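# Seat the upper cycloid disc with code opposite the lower

## Task

Place the upper cycloid disc down over the eccentric bearing so it engages the pins, with its etched number facing up and its code mark turned half a revolution (180 degrees) away from the code on the disc beneath it; everything already assembled must remain assembled when the scene ends.

## Robot and tools

Robot: two arms, left_arm and right_arm. Each carries an identical five-finger right hand, so the hands are not mirrored; every hand axis and number means the same on both.

Frames. Reported positions (m), orientations (quat_wxyz) and velocities (m/s, rad/s) use the scene frame: origin at table height midway between the nominal bases, +z up, +x out over the table, left_arm on the +y side. Real bases sit at left (-0.017, +0.571, 0) and right (+0.040, -0.541, 0). Commanded offsets are instead measured along the current Hand target's own axes. The hand point rides 0.05 m in front of the palm and 0.15 m out from the wrist flange; its +z runs along the straight fingers, +y points out of the palm, +x goes across the palm away from the thumb. Straight fingertips reach 0.06-0.07 m past the point and lie 0.06 m toward -y. A wrist bracket on the little-finger side can strike objects, and with fingers level the wrist may hang below the hand and meet the table first.

The row of 28 numbers, all in [-1, 1], always covers both arms: left dx, dy, dz, rx, ry, rz, then left little, ring, middle, index, thumb_bend, thumb_turn, force_limit, speed; then the same 14 for the right. The six pose numbers are an offset, not a pose, counted from that arm's Hand target when the action or move begins (not from the prior row). 1.0 equals 0.6 m for dx-dz or 180 degrees for the rotation vector rx-rz. Six zeros asks nothing new of an arm. Finger values: +1 open/straight, -1 curled; thumb_turn -1 puts the thumb opposite the fingers, +1 beside the palm. force_limit maps -1..+1 to roughly 0..10 N at the fingertip (0..15 N for the two thumb motors). speed rises from near zero at -1 to full at +0.48 and above; close at -0.94 or lower for a soft grip. No hand value means 'unchanged': to keep a hand as is, resend the last eight numbers actually executed for it (or, if none yet, its hand_measured six plus hand_force_limit and hand_speed). A thumb-in-front grasp fits objects about 0.035-0.065 m thick; thumb tip to index pad can pinch light items.

Tools.
execute_actions(actions, cameras): actions is a list of actions; each action is up to 15 rows, one per 1/30 s step, the last row held to step 15. Images come only for an empty list or when cameras names them (["all"], names, or []).
move(target, speed, blend, stop_force, zero, blocking, cameras): target is one 28-number row or up to 15 rows, all offsets from the same starting Hand targets. Paths are straight, ignore obstacles and the other arm, and share at most 10 s. speed is m/s, 0.002-3.2, default 0.25 (turns at twice that in rad/s), one value or one per target. blend (m) rounds corners; 0 stops at each. stop_force (4-120 N, both arms) ends an arm's path when its wrist sensor feels that much push against its travel; the arm then backs to just before the push. Use it slowly (about 0.005 m/s) for contacts; it is unreliable while turning and cannot be combined with blocking=false. zero (default true) re-zeroes before the move. The result adds a 'move:' line: done, off_target, moving, held or fault, plus limits=paced (pose clipped) or limits=held (steps withheld).
wait(seconds 0-3600): lets time pass without new commands. stop(): brakes a running move. zoom_image(camera, region [x0,y0,x1,y1], at most 504x504 px) enlarges part of the newest image of cam_head_left, cam_head_right, cam_high, cam_low, cam_left_wrist or cam_right_wrist. show_instructions(): the reference page. zero_wrist_force(arm): re-zeroes that wrist sensor. finished_scene(scene 1): ends the scene irreversibly.

Results report per arm end_effector_position, end_effector_quat_wxyz, velocities (omitted when joints read within noise), Hand target (last commanded pose after clipping, the base for the next offset), joint positions and torques, Wrist force/torque along the hand axes (plus the peak since last shown), and hand_measured, hand_stopped_by (moving, target, force, stalled, fault) and hand_load_n, each in motor order. A dropped grip shows as hand_load_n near zero. If the hand rests short of its Hand target, send the remaining distance as an offset.

Cautions. Orientation commands are clipped to 32 degrees from the measured one per step. Do not route a wrist near its own base's first-joint axis; such a move is refused. The clearance check blocks arm-to-arm approach, but closing a hand on the other's fingers still presses them. Contact of about 150 N (±25) or joint torque over limits stops an arm for 10 s; arms are stiff, so aim only slightly past firm contact. Hot motors (70 °C warning, 85 °C brake) come from long loads or stretched arms. Avoid drops even of millimetres, releasing moving parts, slams, hard pushes, overloading fingers, knocking anything off the table, or disturbing the already placed lower disc. Objects may get brief external nudges.

Each tool is called after "Emit:" as name([rows], argument=value, ...), one row to a line, values as JSON.

Reference images:

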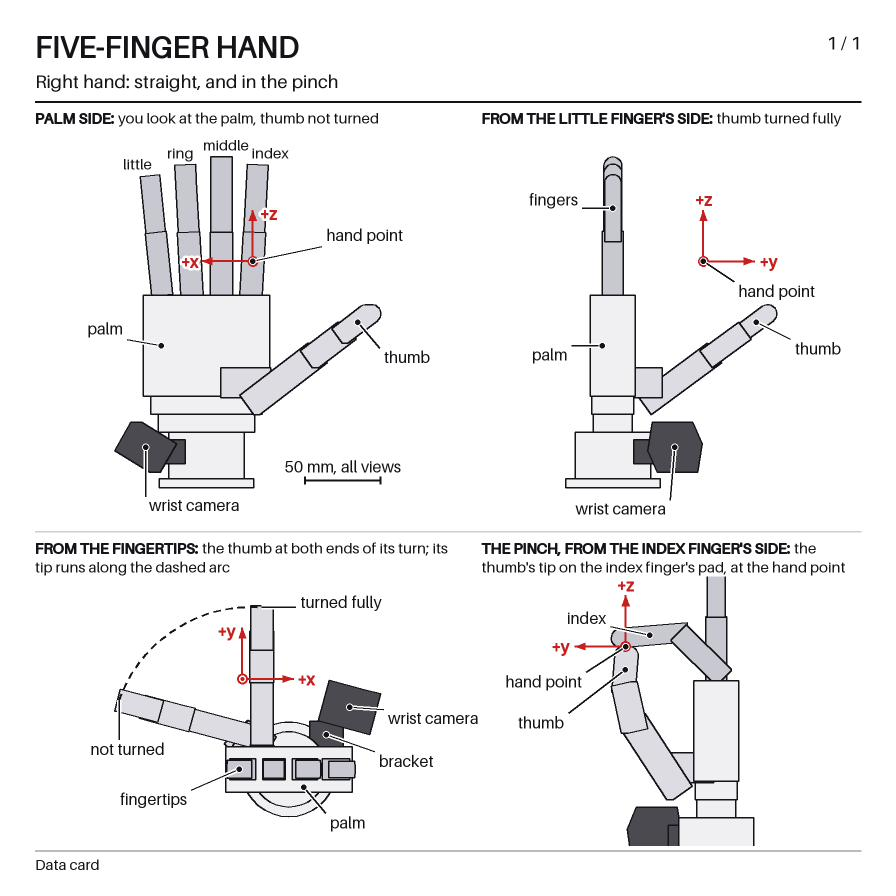

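## Session

Emit:
execute_actions(actions=[])

Scene clock: 0.00 s.
left_arm: end_effector_position=(+0.4569, +0.9736, +0.1314) hand_measured=(+1.000, +1.000, +1.000, +1.000, +1.000, +1.000) hand_load_n=(+0.0, +0.0, +0.0, +0.0, +0.0, +0.0) hand_stopped_by=(target, target, target, target, target, target) hand_force_limit=0.00 hand_speed=-0.80 end_effector_quat_wxyz=(+0.107, +0.619, -0.587, -0.511) | right_arm: end_effector_position=(+0.6223, -0.1107, +0.2200) hand_measured=(+1.000, +1.000, +1.000, +1.000, +1.000, +1.000) hand_load_n=(+0.0, +0.0, +0.0, +0.0, +0.0, +0.0) hand_stopped_by=(target, target, target, target, target, target) hand_force_limit=0.00 hand_speed=-0.80 end_effector_quat_wxyz=(+0.050, +0.666, +0.734, -0.123)
Joint positions: left_arm=[0.116 -0.677 1.644 1.592 0.974 -3.391] | right_arm=[0.548 -0.998 1.436 1.339 1.739 0.452]
Joint velocities: within noise
Joint torques (N m): no reading
Wrist force (N): no reading
Wrist torque (N m): no reading
Wrist force, peak (N): no reading
Hand target: left_arm +0.4569, +0.9736, +0.1314; +0.107, +0.619, -0.587, -0.511 | right_arm +0.6223, -0.1107, +0.2200; +0.050, +0.666, +0.734, -0.123

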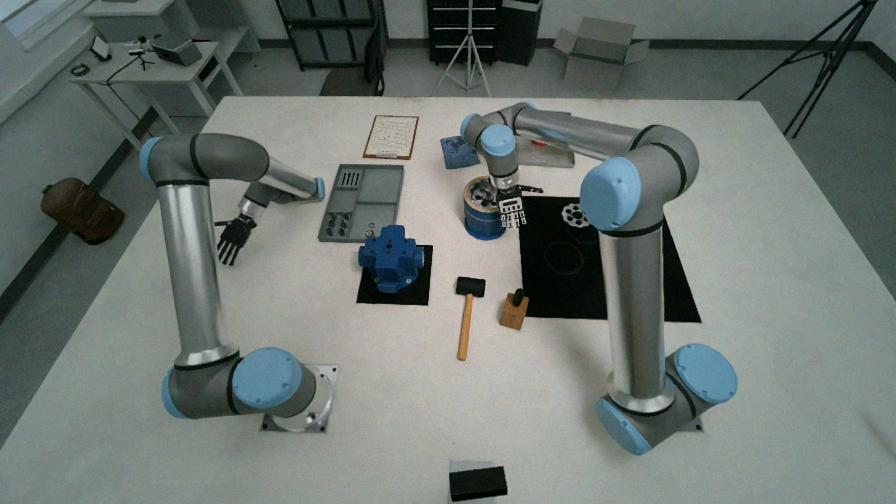

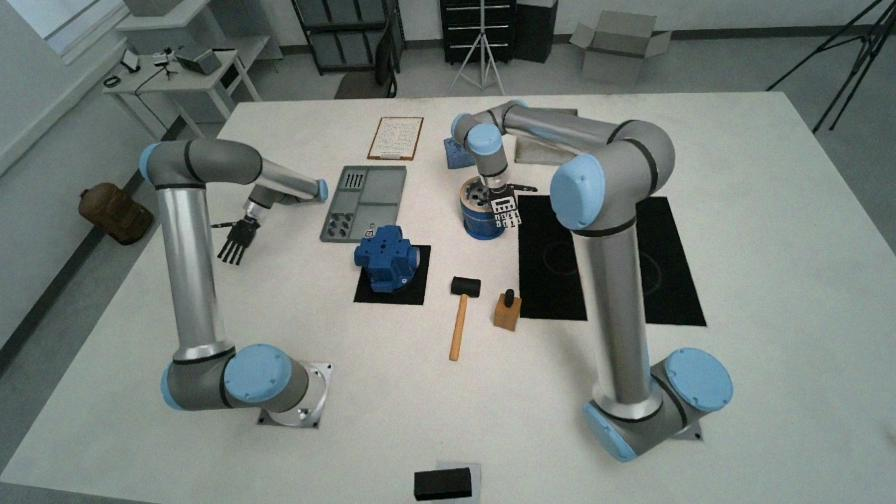

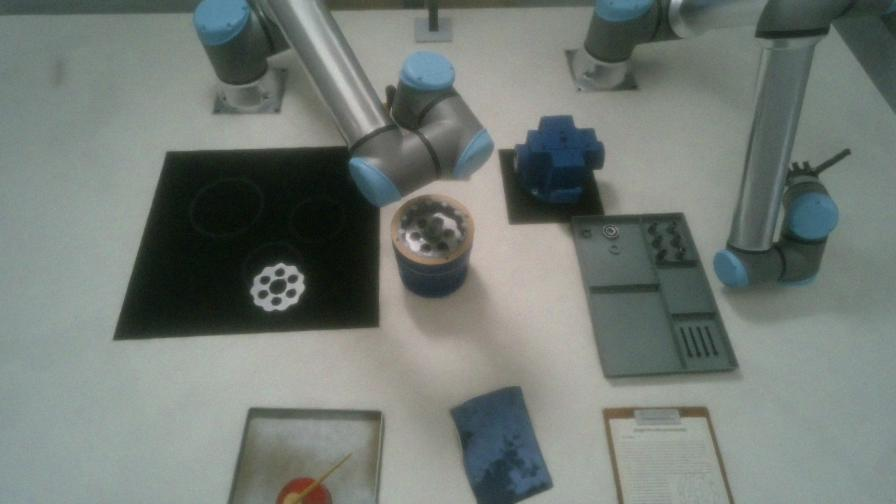

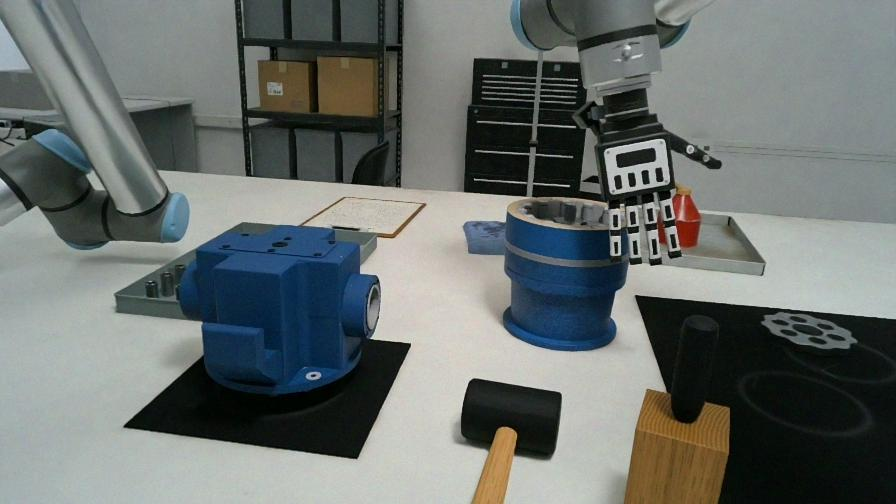

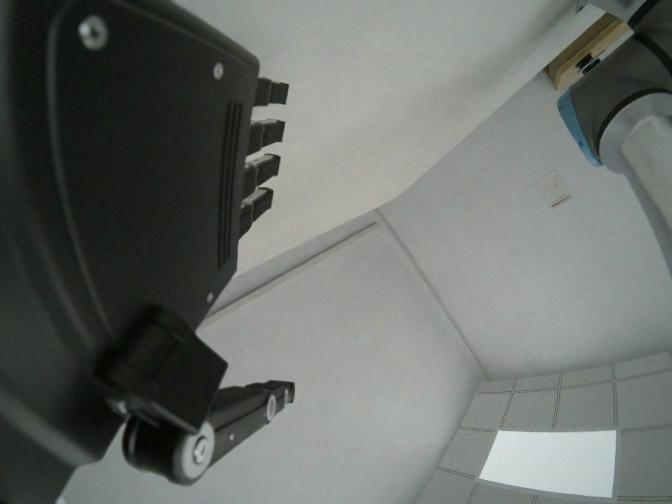

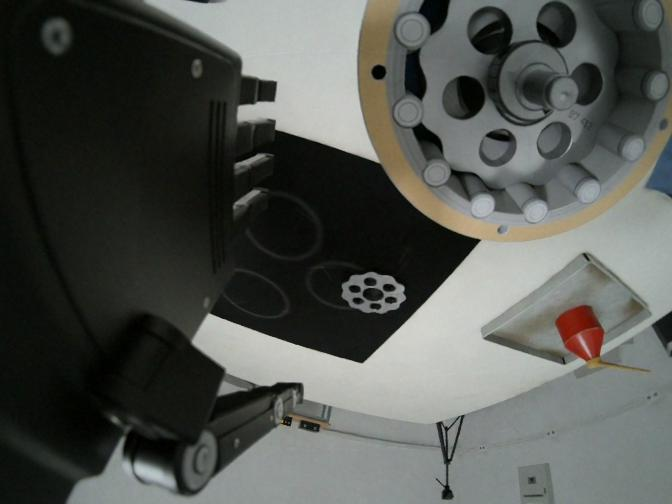

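Emit:
zoom_image(camera="cam_right_wrist", region=[340, 0, 672, 250])

Emit:
zoom_image(camera="cam_right_wrist", region=[320, 250, 430, 330])

Emit:
zoom_image(camera="cam_high", region=[220, 160, 500, 330])

Scaled by 1.518 from the camera's image (finer frame: 960x720).

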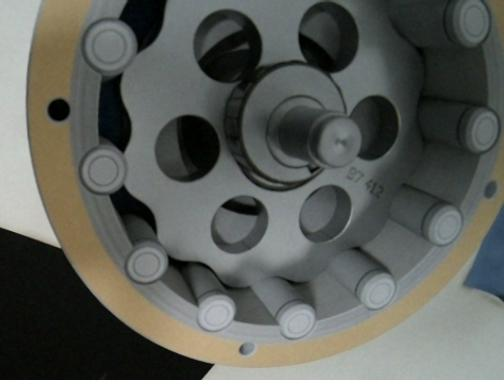

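Scaled by 4.582 from the camera's image (finer frame: 960x720).

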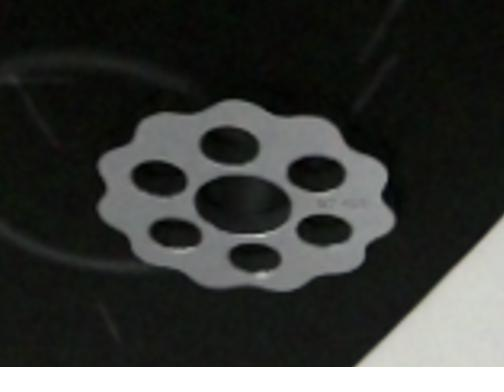

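Scaled by 1.800 from the camera's image (finer frame: 1280x720).

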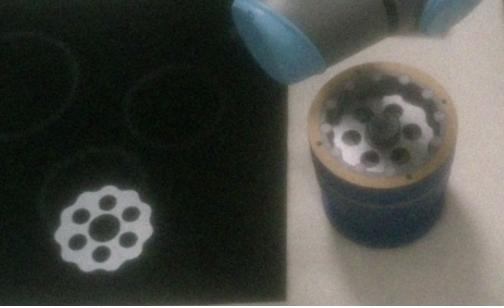

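Emit:
move([
  [0,0,0,0,0,0,1,1,1,1,1,1,0,-0.8,0,0,-0.258,0,0,0,1,1,1,1,1,1,0,-0.8],
  [0,0,0,0,0,0,1,1,1,1,1,1,0,-0.8,0.177,0.211,-0.258,0,0.272,0,1,1,1,1,1,1,0,-0.8],
], blend=[0.03,0], cameras=["all"])

Scene clock: 162.47 s.
left_arm: end_effector_position=(+0.4569, +0.9736, +0.1314) hand_measured=(+1.000, +1.000, +1.000, +1.000, +1.000, +1.000) hand_load_n=(+0.0, +0.0, +0.0, +0.0, -0.5, +0.0) hand_stopped_by=(target, target, target, target, target, target) hand_force_limit=0.00 hand_speed=-0.80 end_effector_quat_wxyz=(+0.107, +0.619, -0.587, -0.511) | right_arm: end_effector_position=(+0.7503, +0.0404, +0.3298) hand_measured=(+1.000, +1.000, +1.000, +1.000, +1.000, +1.000) hand_load_n=(+0.0, +0.0, +0.0, +0.0, +0.0, +0.0) hand_stopped_by=(target, target, target, target, target, target) hand_force_limit=0.00 hand_speed=-0.80 end_effector_quat_wxyz=(-0.259, +0.657, +0.689, +0.164)
Joint positions: left_arm=[0.116 -0.677 1.644 1.592 0.974 -3.391] | right_arm=[0.383 -0.944 1.111 1.316 0.954 0.348]
Joint torques (N m): left_arm=[0.85 -95.78 -21.6 3.33 0.11 -0.68] | right_arm=[6.88 -88.45 -32.69 4.7 -1.36 1.53]
Wrist force (N): left_arm=[0.1 -0.2 -0.1] | right_arm=[-0.3 0.3 0.3]
Wrist torque (N m): left_arm=[-0.02 -0.01 -0.01] | right_arm=[0.10 0.15 -0.32]
Wrist force, peak (N): left_arm=[-0.6 0.0 0.6] | right_arm=[-0.1 0.3 2.9]
Hand target: left_arm +0.4569, +0.9736, +0.1314; +0.107, +0.619, -0.587, -0.511 | right_arm +0.7502, +0.0404, +0.3298; -0.259, +0.657, +0.689, +0.164
Off the commanded pose: left_arm 0.000 m, 0 deg | right_arm 0.000 m, 0 deg.
move: done

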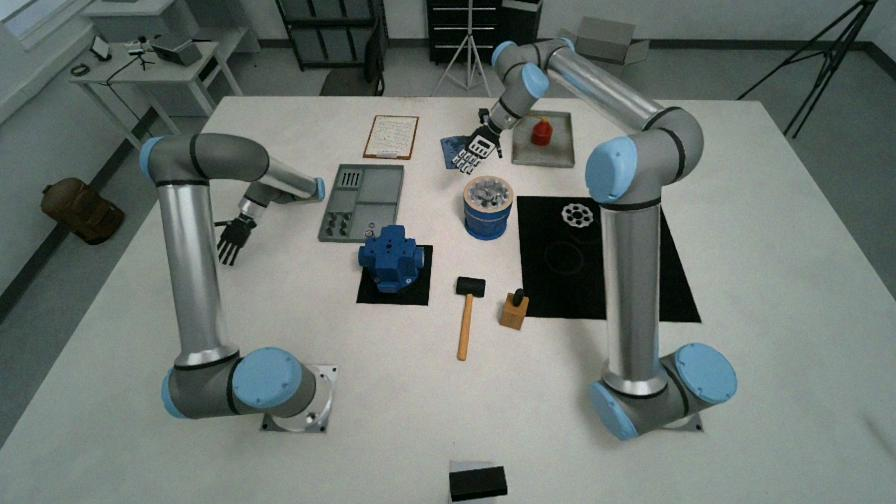

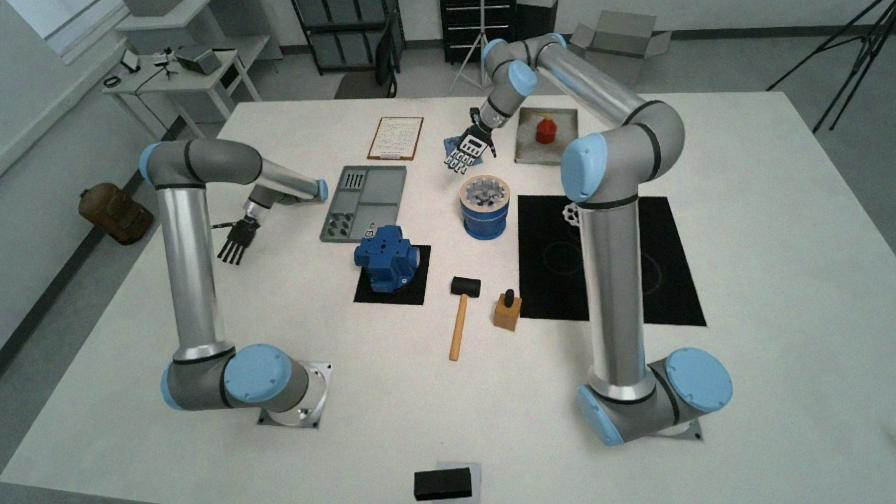

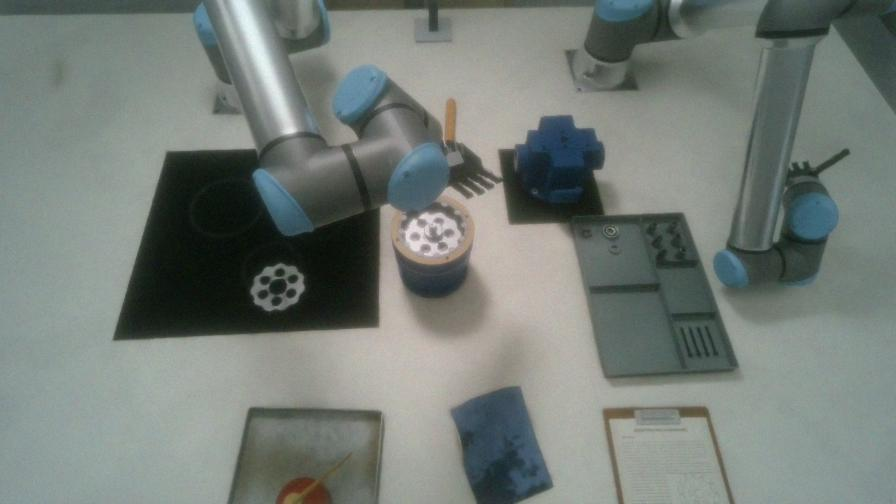

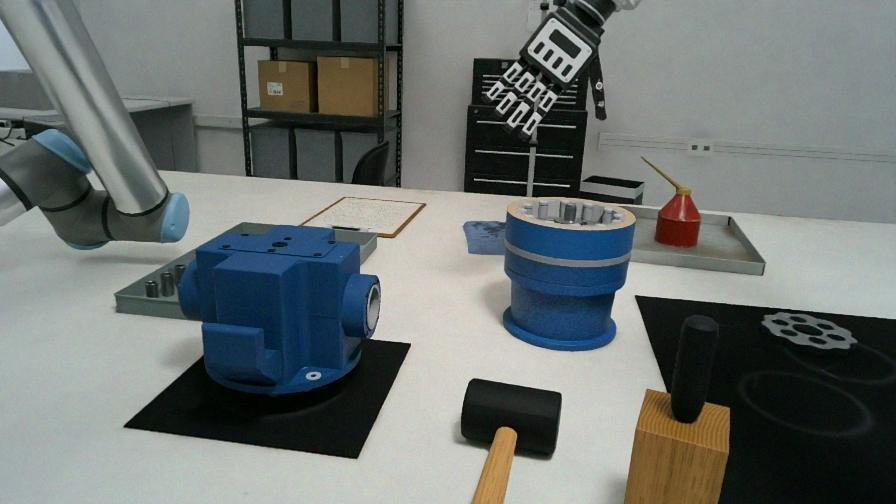

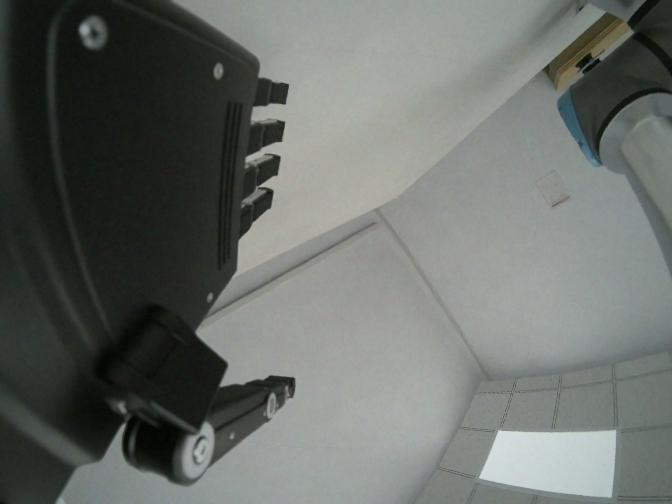

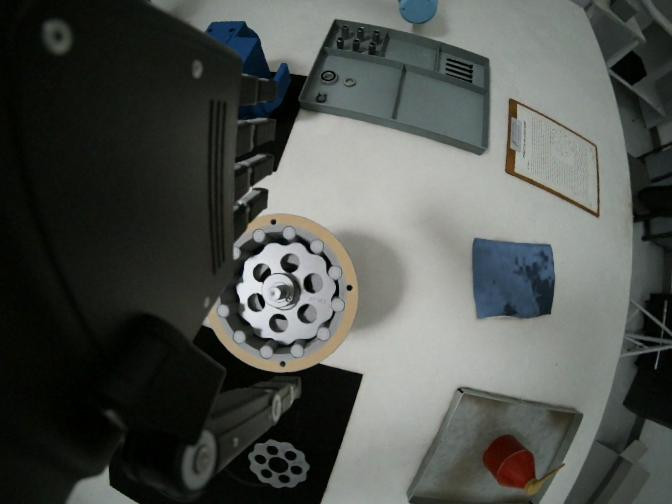

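Emit:
zoom_image(camera="cam_right_wrist", region=[200, 205, 370, 380])

Emit:
zoom_image(camera="cam_right_wrist", region=[230, 420, 330, 504])

Emit:
zoom_image(camera="cam_high", region=[380, 180, 490, 300])

Emit:
zoom_image(camera="cam_high", region=[235, 250, 325, 325])

Scaled by 2.880 from the camera's image (finer frame: 960x720).

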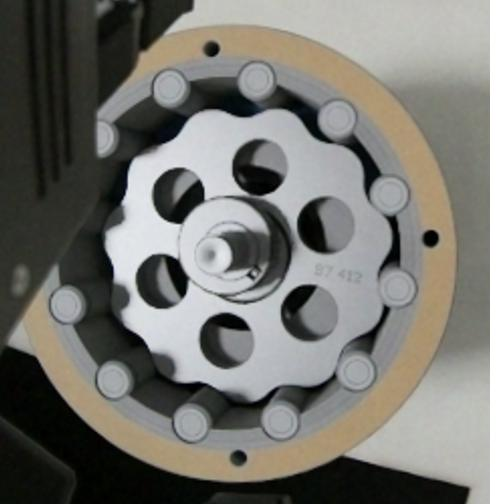

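Scaled by 5.040 from the camera's image (finer frame: 960x720).

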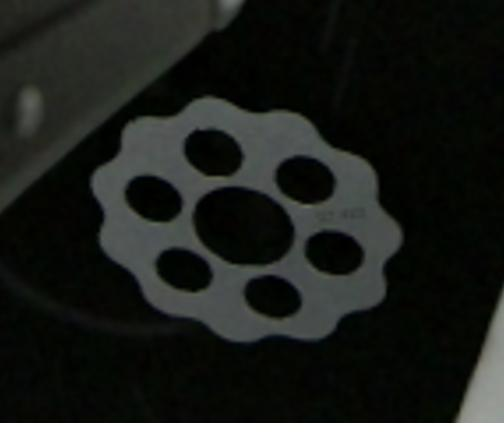

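Scaled by 4.200 from the camera's image (finer frame: 1280x720).

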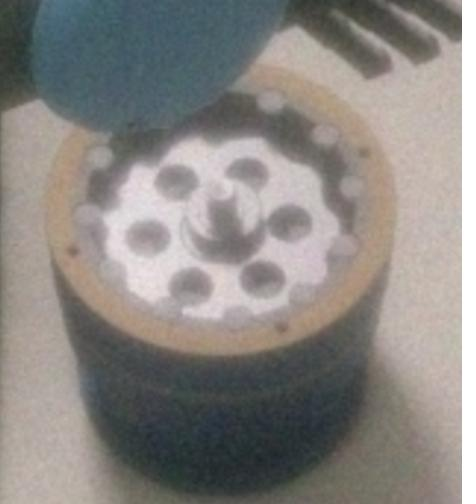

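Scaled by 5.600 from the camera's image (finer frame: 1280x720).

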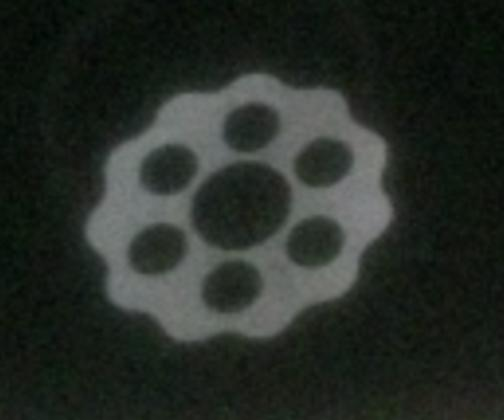

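Emit:
move(target=[0,0,0,0,0,0,1,1,1,1,1,1,0,-0.8,-0.465,-0.03,-0.323,0,0,0,1,1,1,1,1,1,0,-0.8], cameras=["cam_right_wrist","cam_high","cam_low"])

Scene clock: 214.40 s.
left_arm: end_effector_position=(+0.4569, +0.9736, +0.1314) hand_measured=(+1.000, +1.000, +1.000, +1.000, +1.000, +1.000) hand_load_n=(+0.0, +0.0, +0.0, -0.5, +0.0, +0.0) hand_stopped_by=(target, target, target, target, target, target) hand_force_limit=0.00 hand_speed=-0.80 end_effector_quat_wxyz=(+0.107, +0.619, -0.587, -0.511) | right_arm: end_effector_position=(+0.7601, -0.2996, +0.3297) hand_measured=(+1.000, +1.000, +1.000, +1.000, +1.000, +1.000) hand_load_n=(+0.0, +0.0, +0.0, +0.0, +0.0, +0.0) hand_stopped_by=(target, target, target, target, target, target) hand_force_limit=0.00 hand_speed=-0.80 end_effector_quat_wxyz=(-0.259, +0.657, +0.689, +0.164)
Joint positions: left_arm=[0.116 -0.677 1.644 1.592 0.974 -3.391] | right_arm=[-0.075 -1.128 1.468 1.463 0.987 -0.209]
Joint torques (N m): left_arm=[-1.12 -96.72 -21.46 3.51 0.3 -0.95] | right_arm=[-5.8 -59.01 -39.36 2.69 -4.53 -2.05]
Wrist force (N): left_arm=[0.5 0.2 -0.7] | right_arm=[-0.2 0.2 0.3]
Wrist torque (N m): left_arm=[0.07 -0.06 0.02] | right_arm=[0.10 0.11 -0.34]
Wrist force, peak (N): left_arm=[0.8 -0.7 -0.1] | right_arm=[-2.3 0.1 -1.5]
Hand target: left_arm +0.4569, +0.9736, +0.1314; +0.107, +0.619, -0.587, -0.511 | right_arm +0.7601, -0.2996, +0.3296; -0.259, +0.657, +0.689, +0.164
Off the commanded pose: left_arm 0.000 m, 0 deg | right_arm 0.000 m, 0 deg.
move: done
Images, in order (width x height): cam_high 896x504, cam_low 896x504, cam_right_wrist 672x504.

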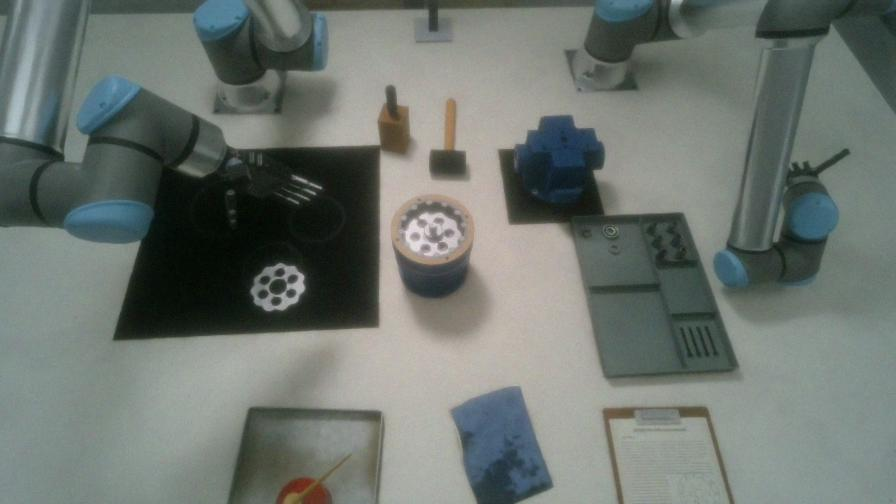

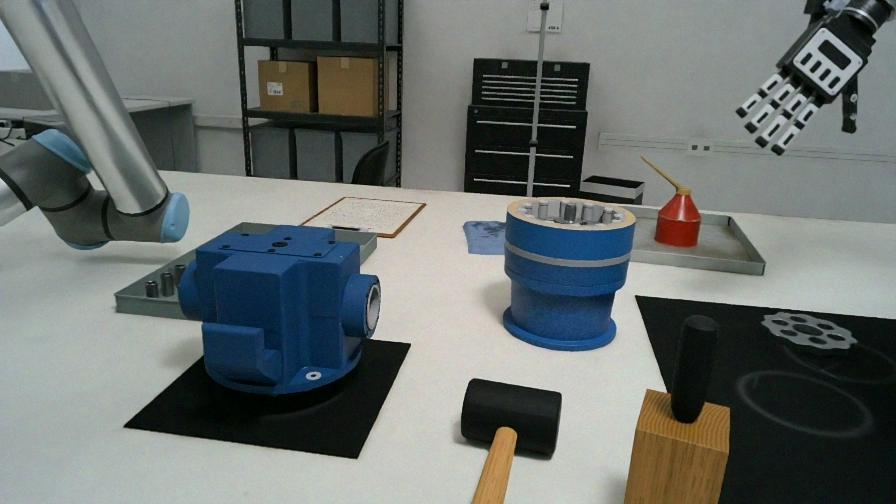

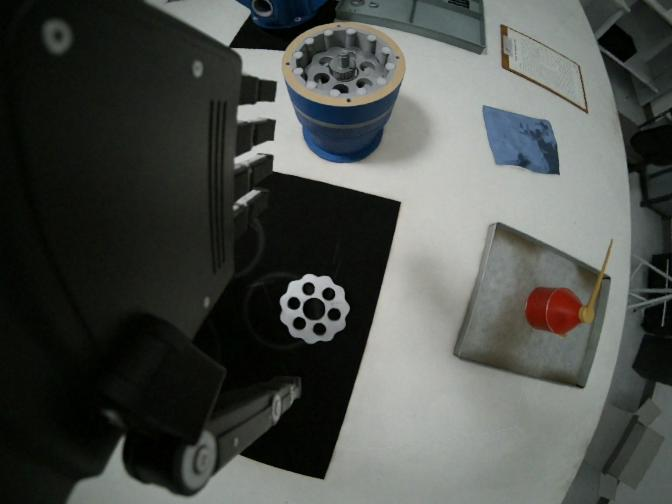

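Emit:
move(target=[0,0,0,0,0,0,1,1,1,1,1,1,0,-0.8,-0.0953,0.019,0.1355,0,0,0,1,1,1,1,1,1,0,-0.8], cameras=["cam_right_wrist","cam_high"])

Emit:
zoom_image(camera="cam_right_wrist", region=[250, 240, 400, 400])

Scene clock: 243.10 s.
left_arm: end_effector_position=(+0.4569, +0.9736, +0.1314) hand_measured=(+1.000, +1.000, +1.000, +1.000, +1.000, +1.000) hand_load_n=(-0.5, +0.0, +0.0, +0.0, +0.0, +0.0) hand_stopped_by=(target, target, target, target, target, target) hand_force_limit=0.00 hand_speed=-0.80 end_effector_quat_wxyz=(+0.107, +0.619, -0.587, -0.511) | right_arm: end_effector_position=(+0.7602, -0.2995, +0.2297) hand_measured=(+1.000, +1.000, +1.000, +1.000, +1.000, +1.000) hand_load_n=(+0.0, -0.5, +0.0, +0.0, +0.0, +0.0) hand_stopped_by=(target, target, target, target, target, target) hand_force_limit=0.00 hand_speed=-0.80 end_effector_quat_wxyz=(-0.259, +0.657, +0.689, +0.164)
Joint positions: left_arm=[0.116 -0.677 1.644 1.592 0.974 -3.391] | right_arm=[-0.075 -1.061 1.557 1.307 0.987 -0.209]
Joint torques (N m): left_arm=[0.25 -98.37 -21.43 3.12 0.03 -0.72] | right_arm=[6.37 -65.11 -30.79 3.6 -2.67 1.81]
Wrist force (N): left_arm=[0.1 -0.1 -0.7] | right_arm=[0.0 0.7 0.3]
Wrist torque (N m): left_arm=[0.02 0.01 -0.02] | right_arm=[0.17 0.09 -0.28]
Wrist force, peak (N): left_arm=[-0.4 0.2 -0.9] | right_arm=[-1.7 0.4 2.4]
Hand target: left_arm +0.4569, +0.9736, +0.1314; +0.107, +0.619, -0.587, -0.511 | right_arm +0.7602, -0.2995, +0.2296; -0.259, +0.657, +0.689, +0.164
Off the commanded pose: left_arm 0.000 m, 0 deg | right_arm 0.000 m, 0 deg.
move: done
Images, in order (width x height): cam_high 896x504, cam_right_wrist 672x504.

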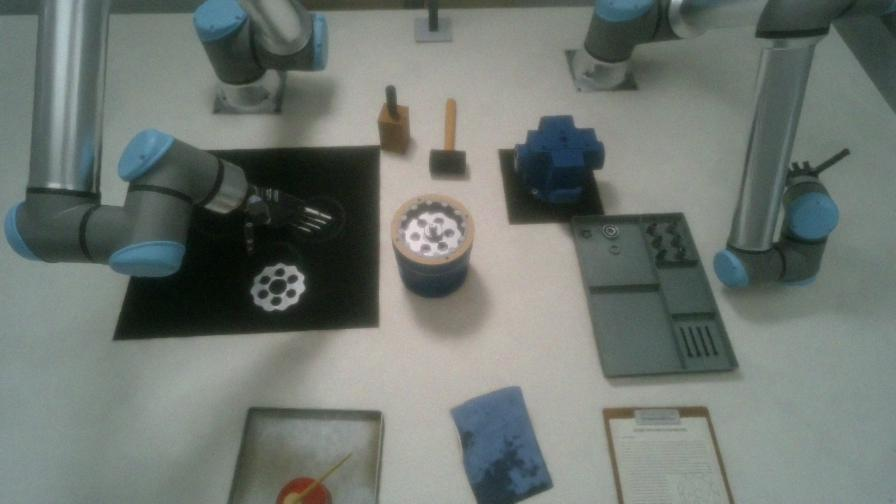

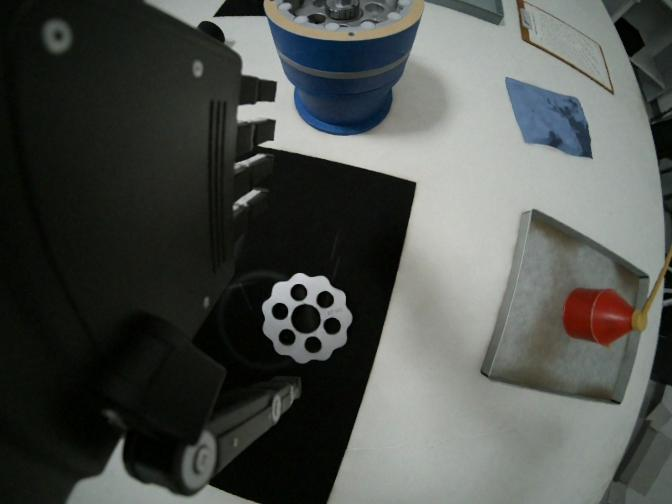

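Scaled by 3.150 from the camera's image (finer frame: 960x720).

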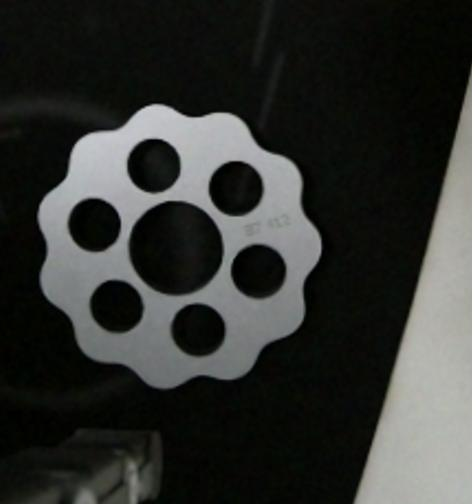

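Emit:
move(target=[0,0,0,0,0,0,1,1,1,1,1,1,0,-0.8,-0.1685,-0.0655,-0.0478,0.349,-0.451,-0.522,-1,-1,-1,0.2,1,-0.73,0,0], speed=0.3, cameras=["all"])

Scene clock: 390.13 s.
left_arm: end_effector_position=(+0.4569, +0.9736, +0.1314) hand_measured=(+1.000, +1.000, +1.000, +1.000, +1.000, +1.000) hand_load_n=(+0.0, +0.0, +0.0, +0.0, +0.0, +0.0) hand_stopped_by=(target, target, target, target, target, target) hand_force_limit=0.00 hand_speed=-0.80 end_effector_quat_wxyz=(+0.107, +0.619, -0.587, -0.511) | right_arm: end_effector_position=(+0.7255, -0.4019, +0.1995) hand_measured=(-1.000, -1.000, -1.000, +0.200, +1.000, -0.730) hand_load_n=(+0.0, +0.0, +0.0, +0.0, +0.0, +0.0) hand_stopped_by=(target, target, target, target, target, target) hand_force_limit=0.00 hand_speed=0.00 end_effector_quat_wxyz=(+0.112, -0.226, +0.867, -0.430)
Joint positions: left_arm=[0.116 -0.677 1.644 1.592 0.974 -3.391] | right_arm=[0.191 -1.185 1.72 0.627 2.421 -2.094]
Joint torques (N m): left_arm=[-0.57 -96.07 -20.9 2.96 0.25 -1.04] | right_arm=[-7.3 -60.17 -34.67 1.11 0.82 -2.75]
Wrist force (N): left_arm=[0.4 -0.3 -0.6] | right_arm=[-0.1 1.5 -0.4]
Wrist torque (N m): left_arm=[-0.02 -0.04 -0.01] | right_arm=[0.42 0.09 -0.09]
Wrist force, peak (N): left_arm=[-0.1 -0.1 -1.2] | right_arm=[0.0 1.8 0.0]
Hand target: left_arm +0.4569, +0.9736, +0.1314; +0.107, +0.619, -0.587, -0.511 | right_arm +0.7255, -0.4019, +0.1995; +0.112, -0.226, +0.867, -0.430
Off the commanded pose: left_arm 0.000 m, 0 deg | right_arm 0.000 m, 0 deg.
move: done

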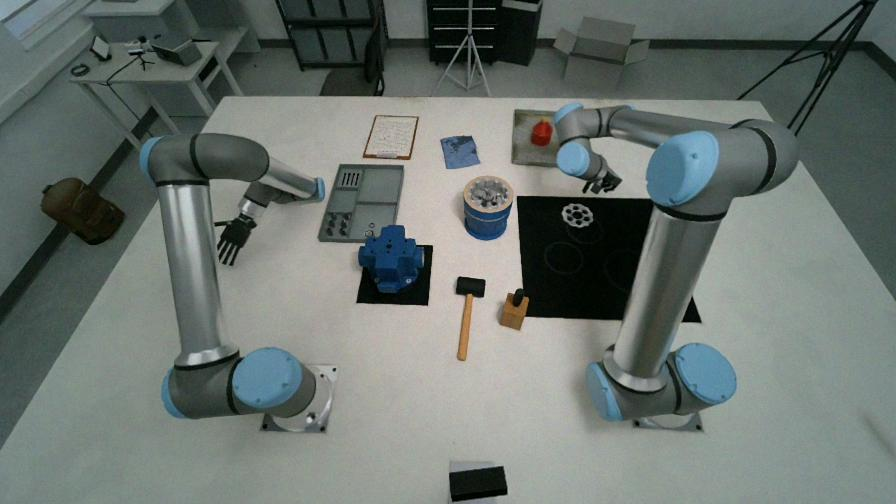

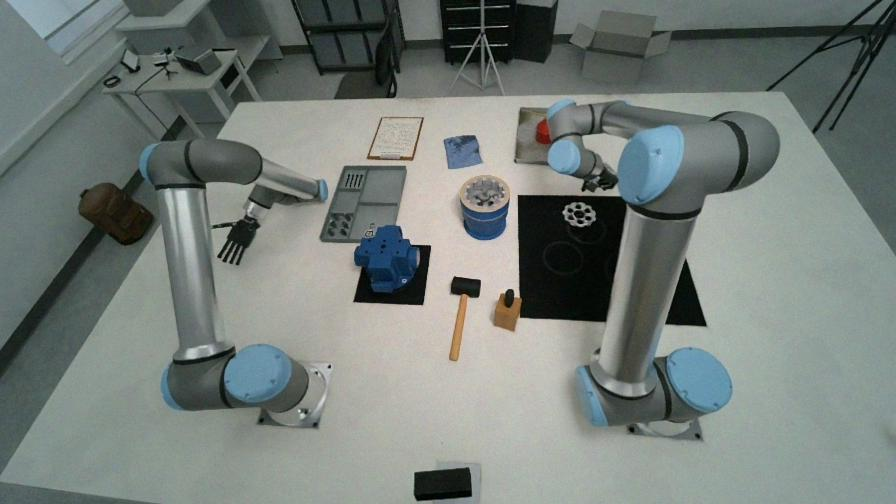

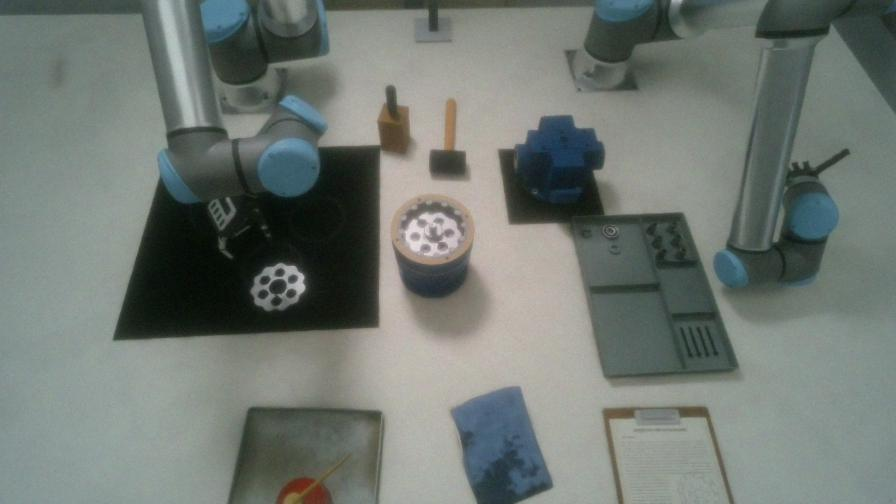

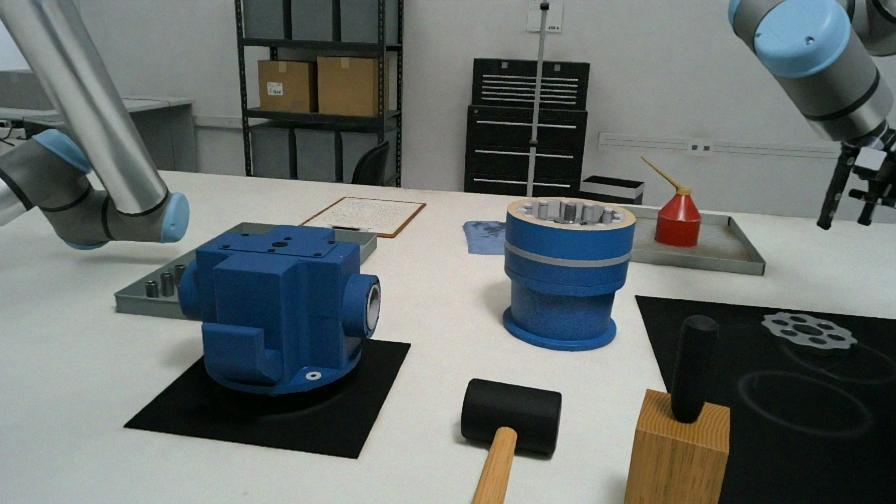

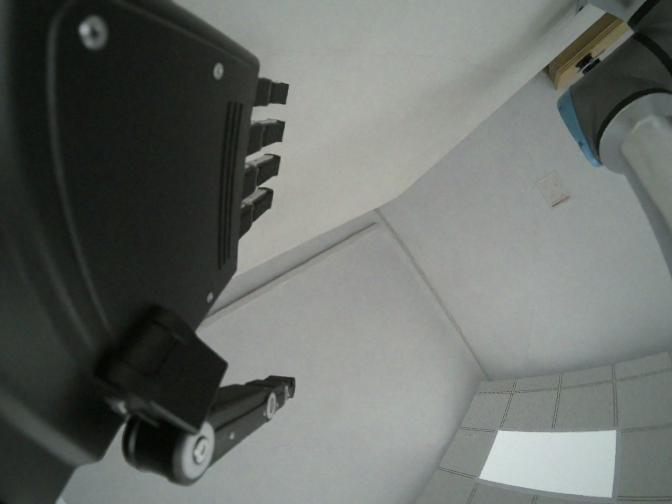

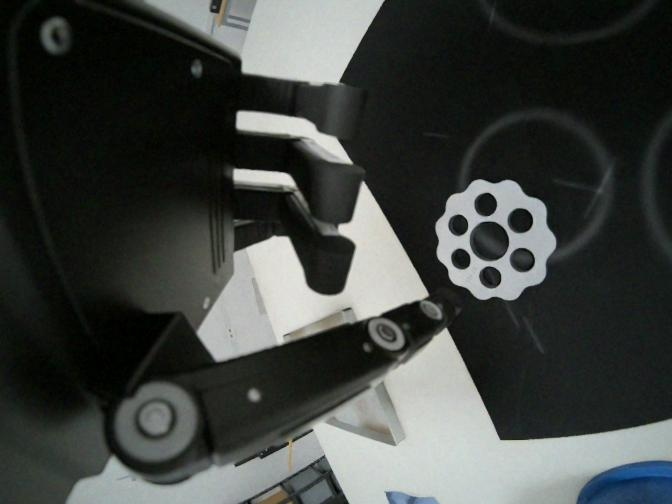

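Emit:
zoom_image(camera="cam_high", region=[180, 170, 330, 320])

Emit:
zoom_image(camera="cam_right_wrist", region=[200, 60, 600, 360])

Emit:
zoom_image(camera="cam_head_right", region=[530, 140, 680, 240])

Scaled by 3.360 from the camera's image (finer frame: 1280x720).

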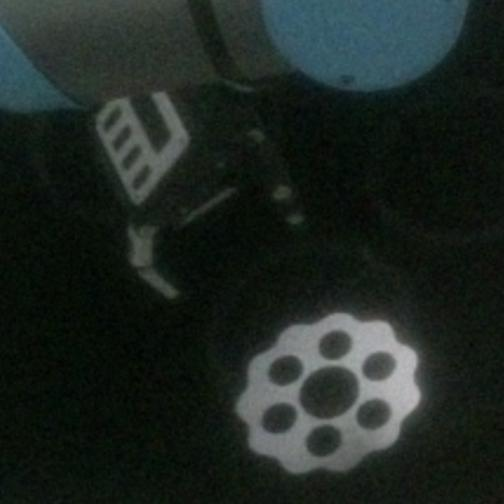

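Scaled by 1.260 from the camera's image (finer frame: 960x720).

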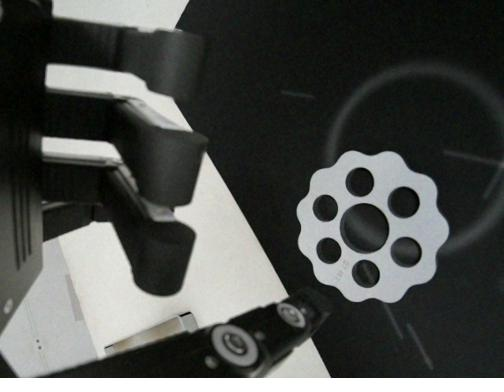

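Scaled by 3.360 from the camera's image (finer frame: 1280x720).

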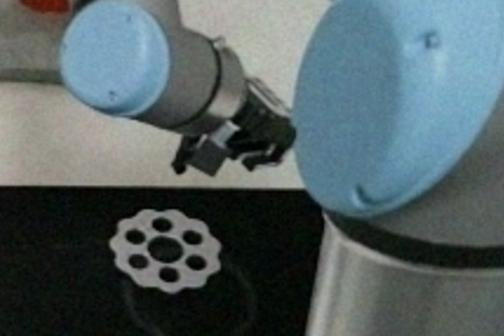

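Emit:
zoom_image(camera="cam_low", region=[776, 120, 896, 240])

Scaled by 4.200 from the camera's image (finer frame: 1280x720).

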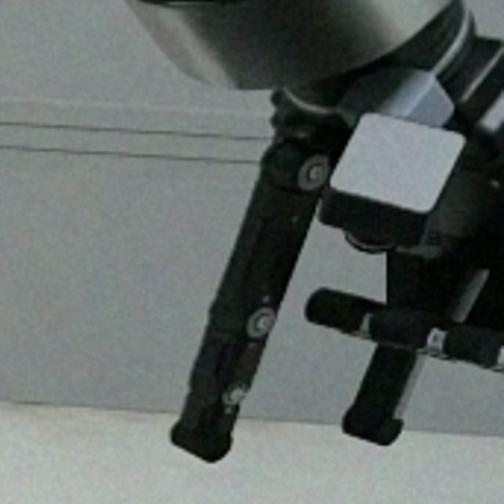

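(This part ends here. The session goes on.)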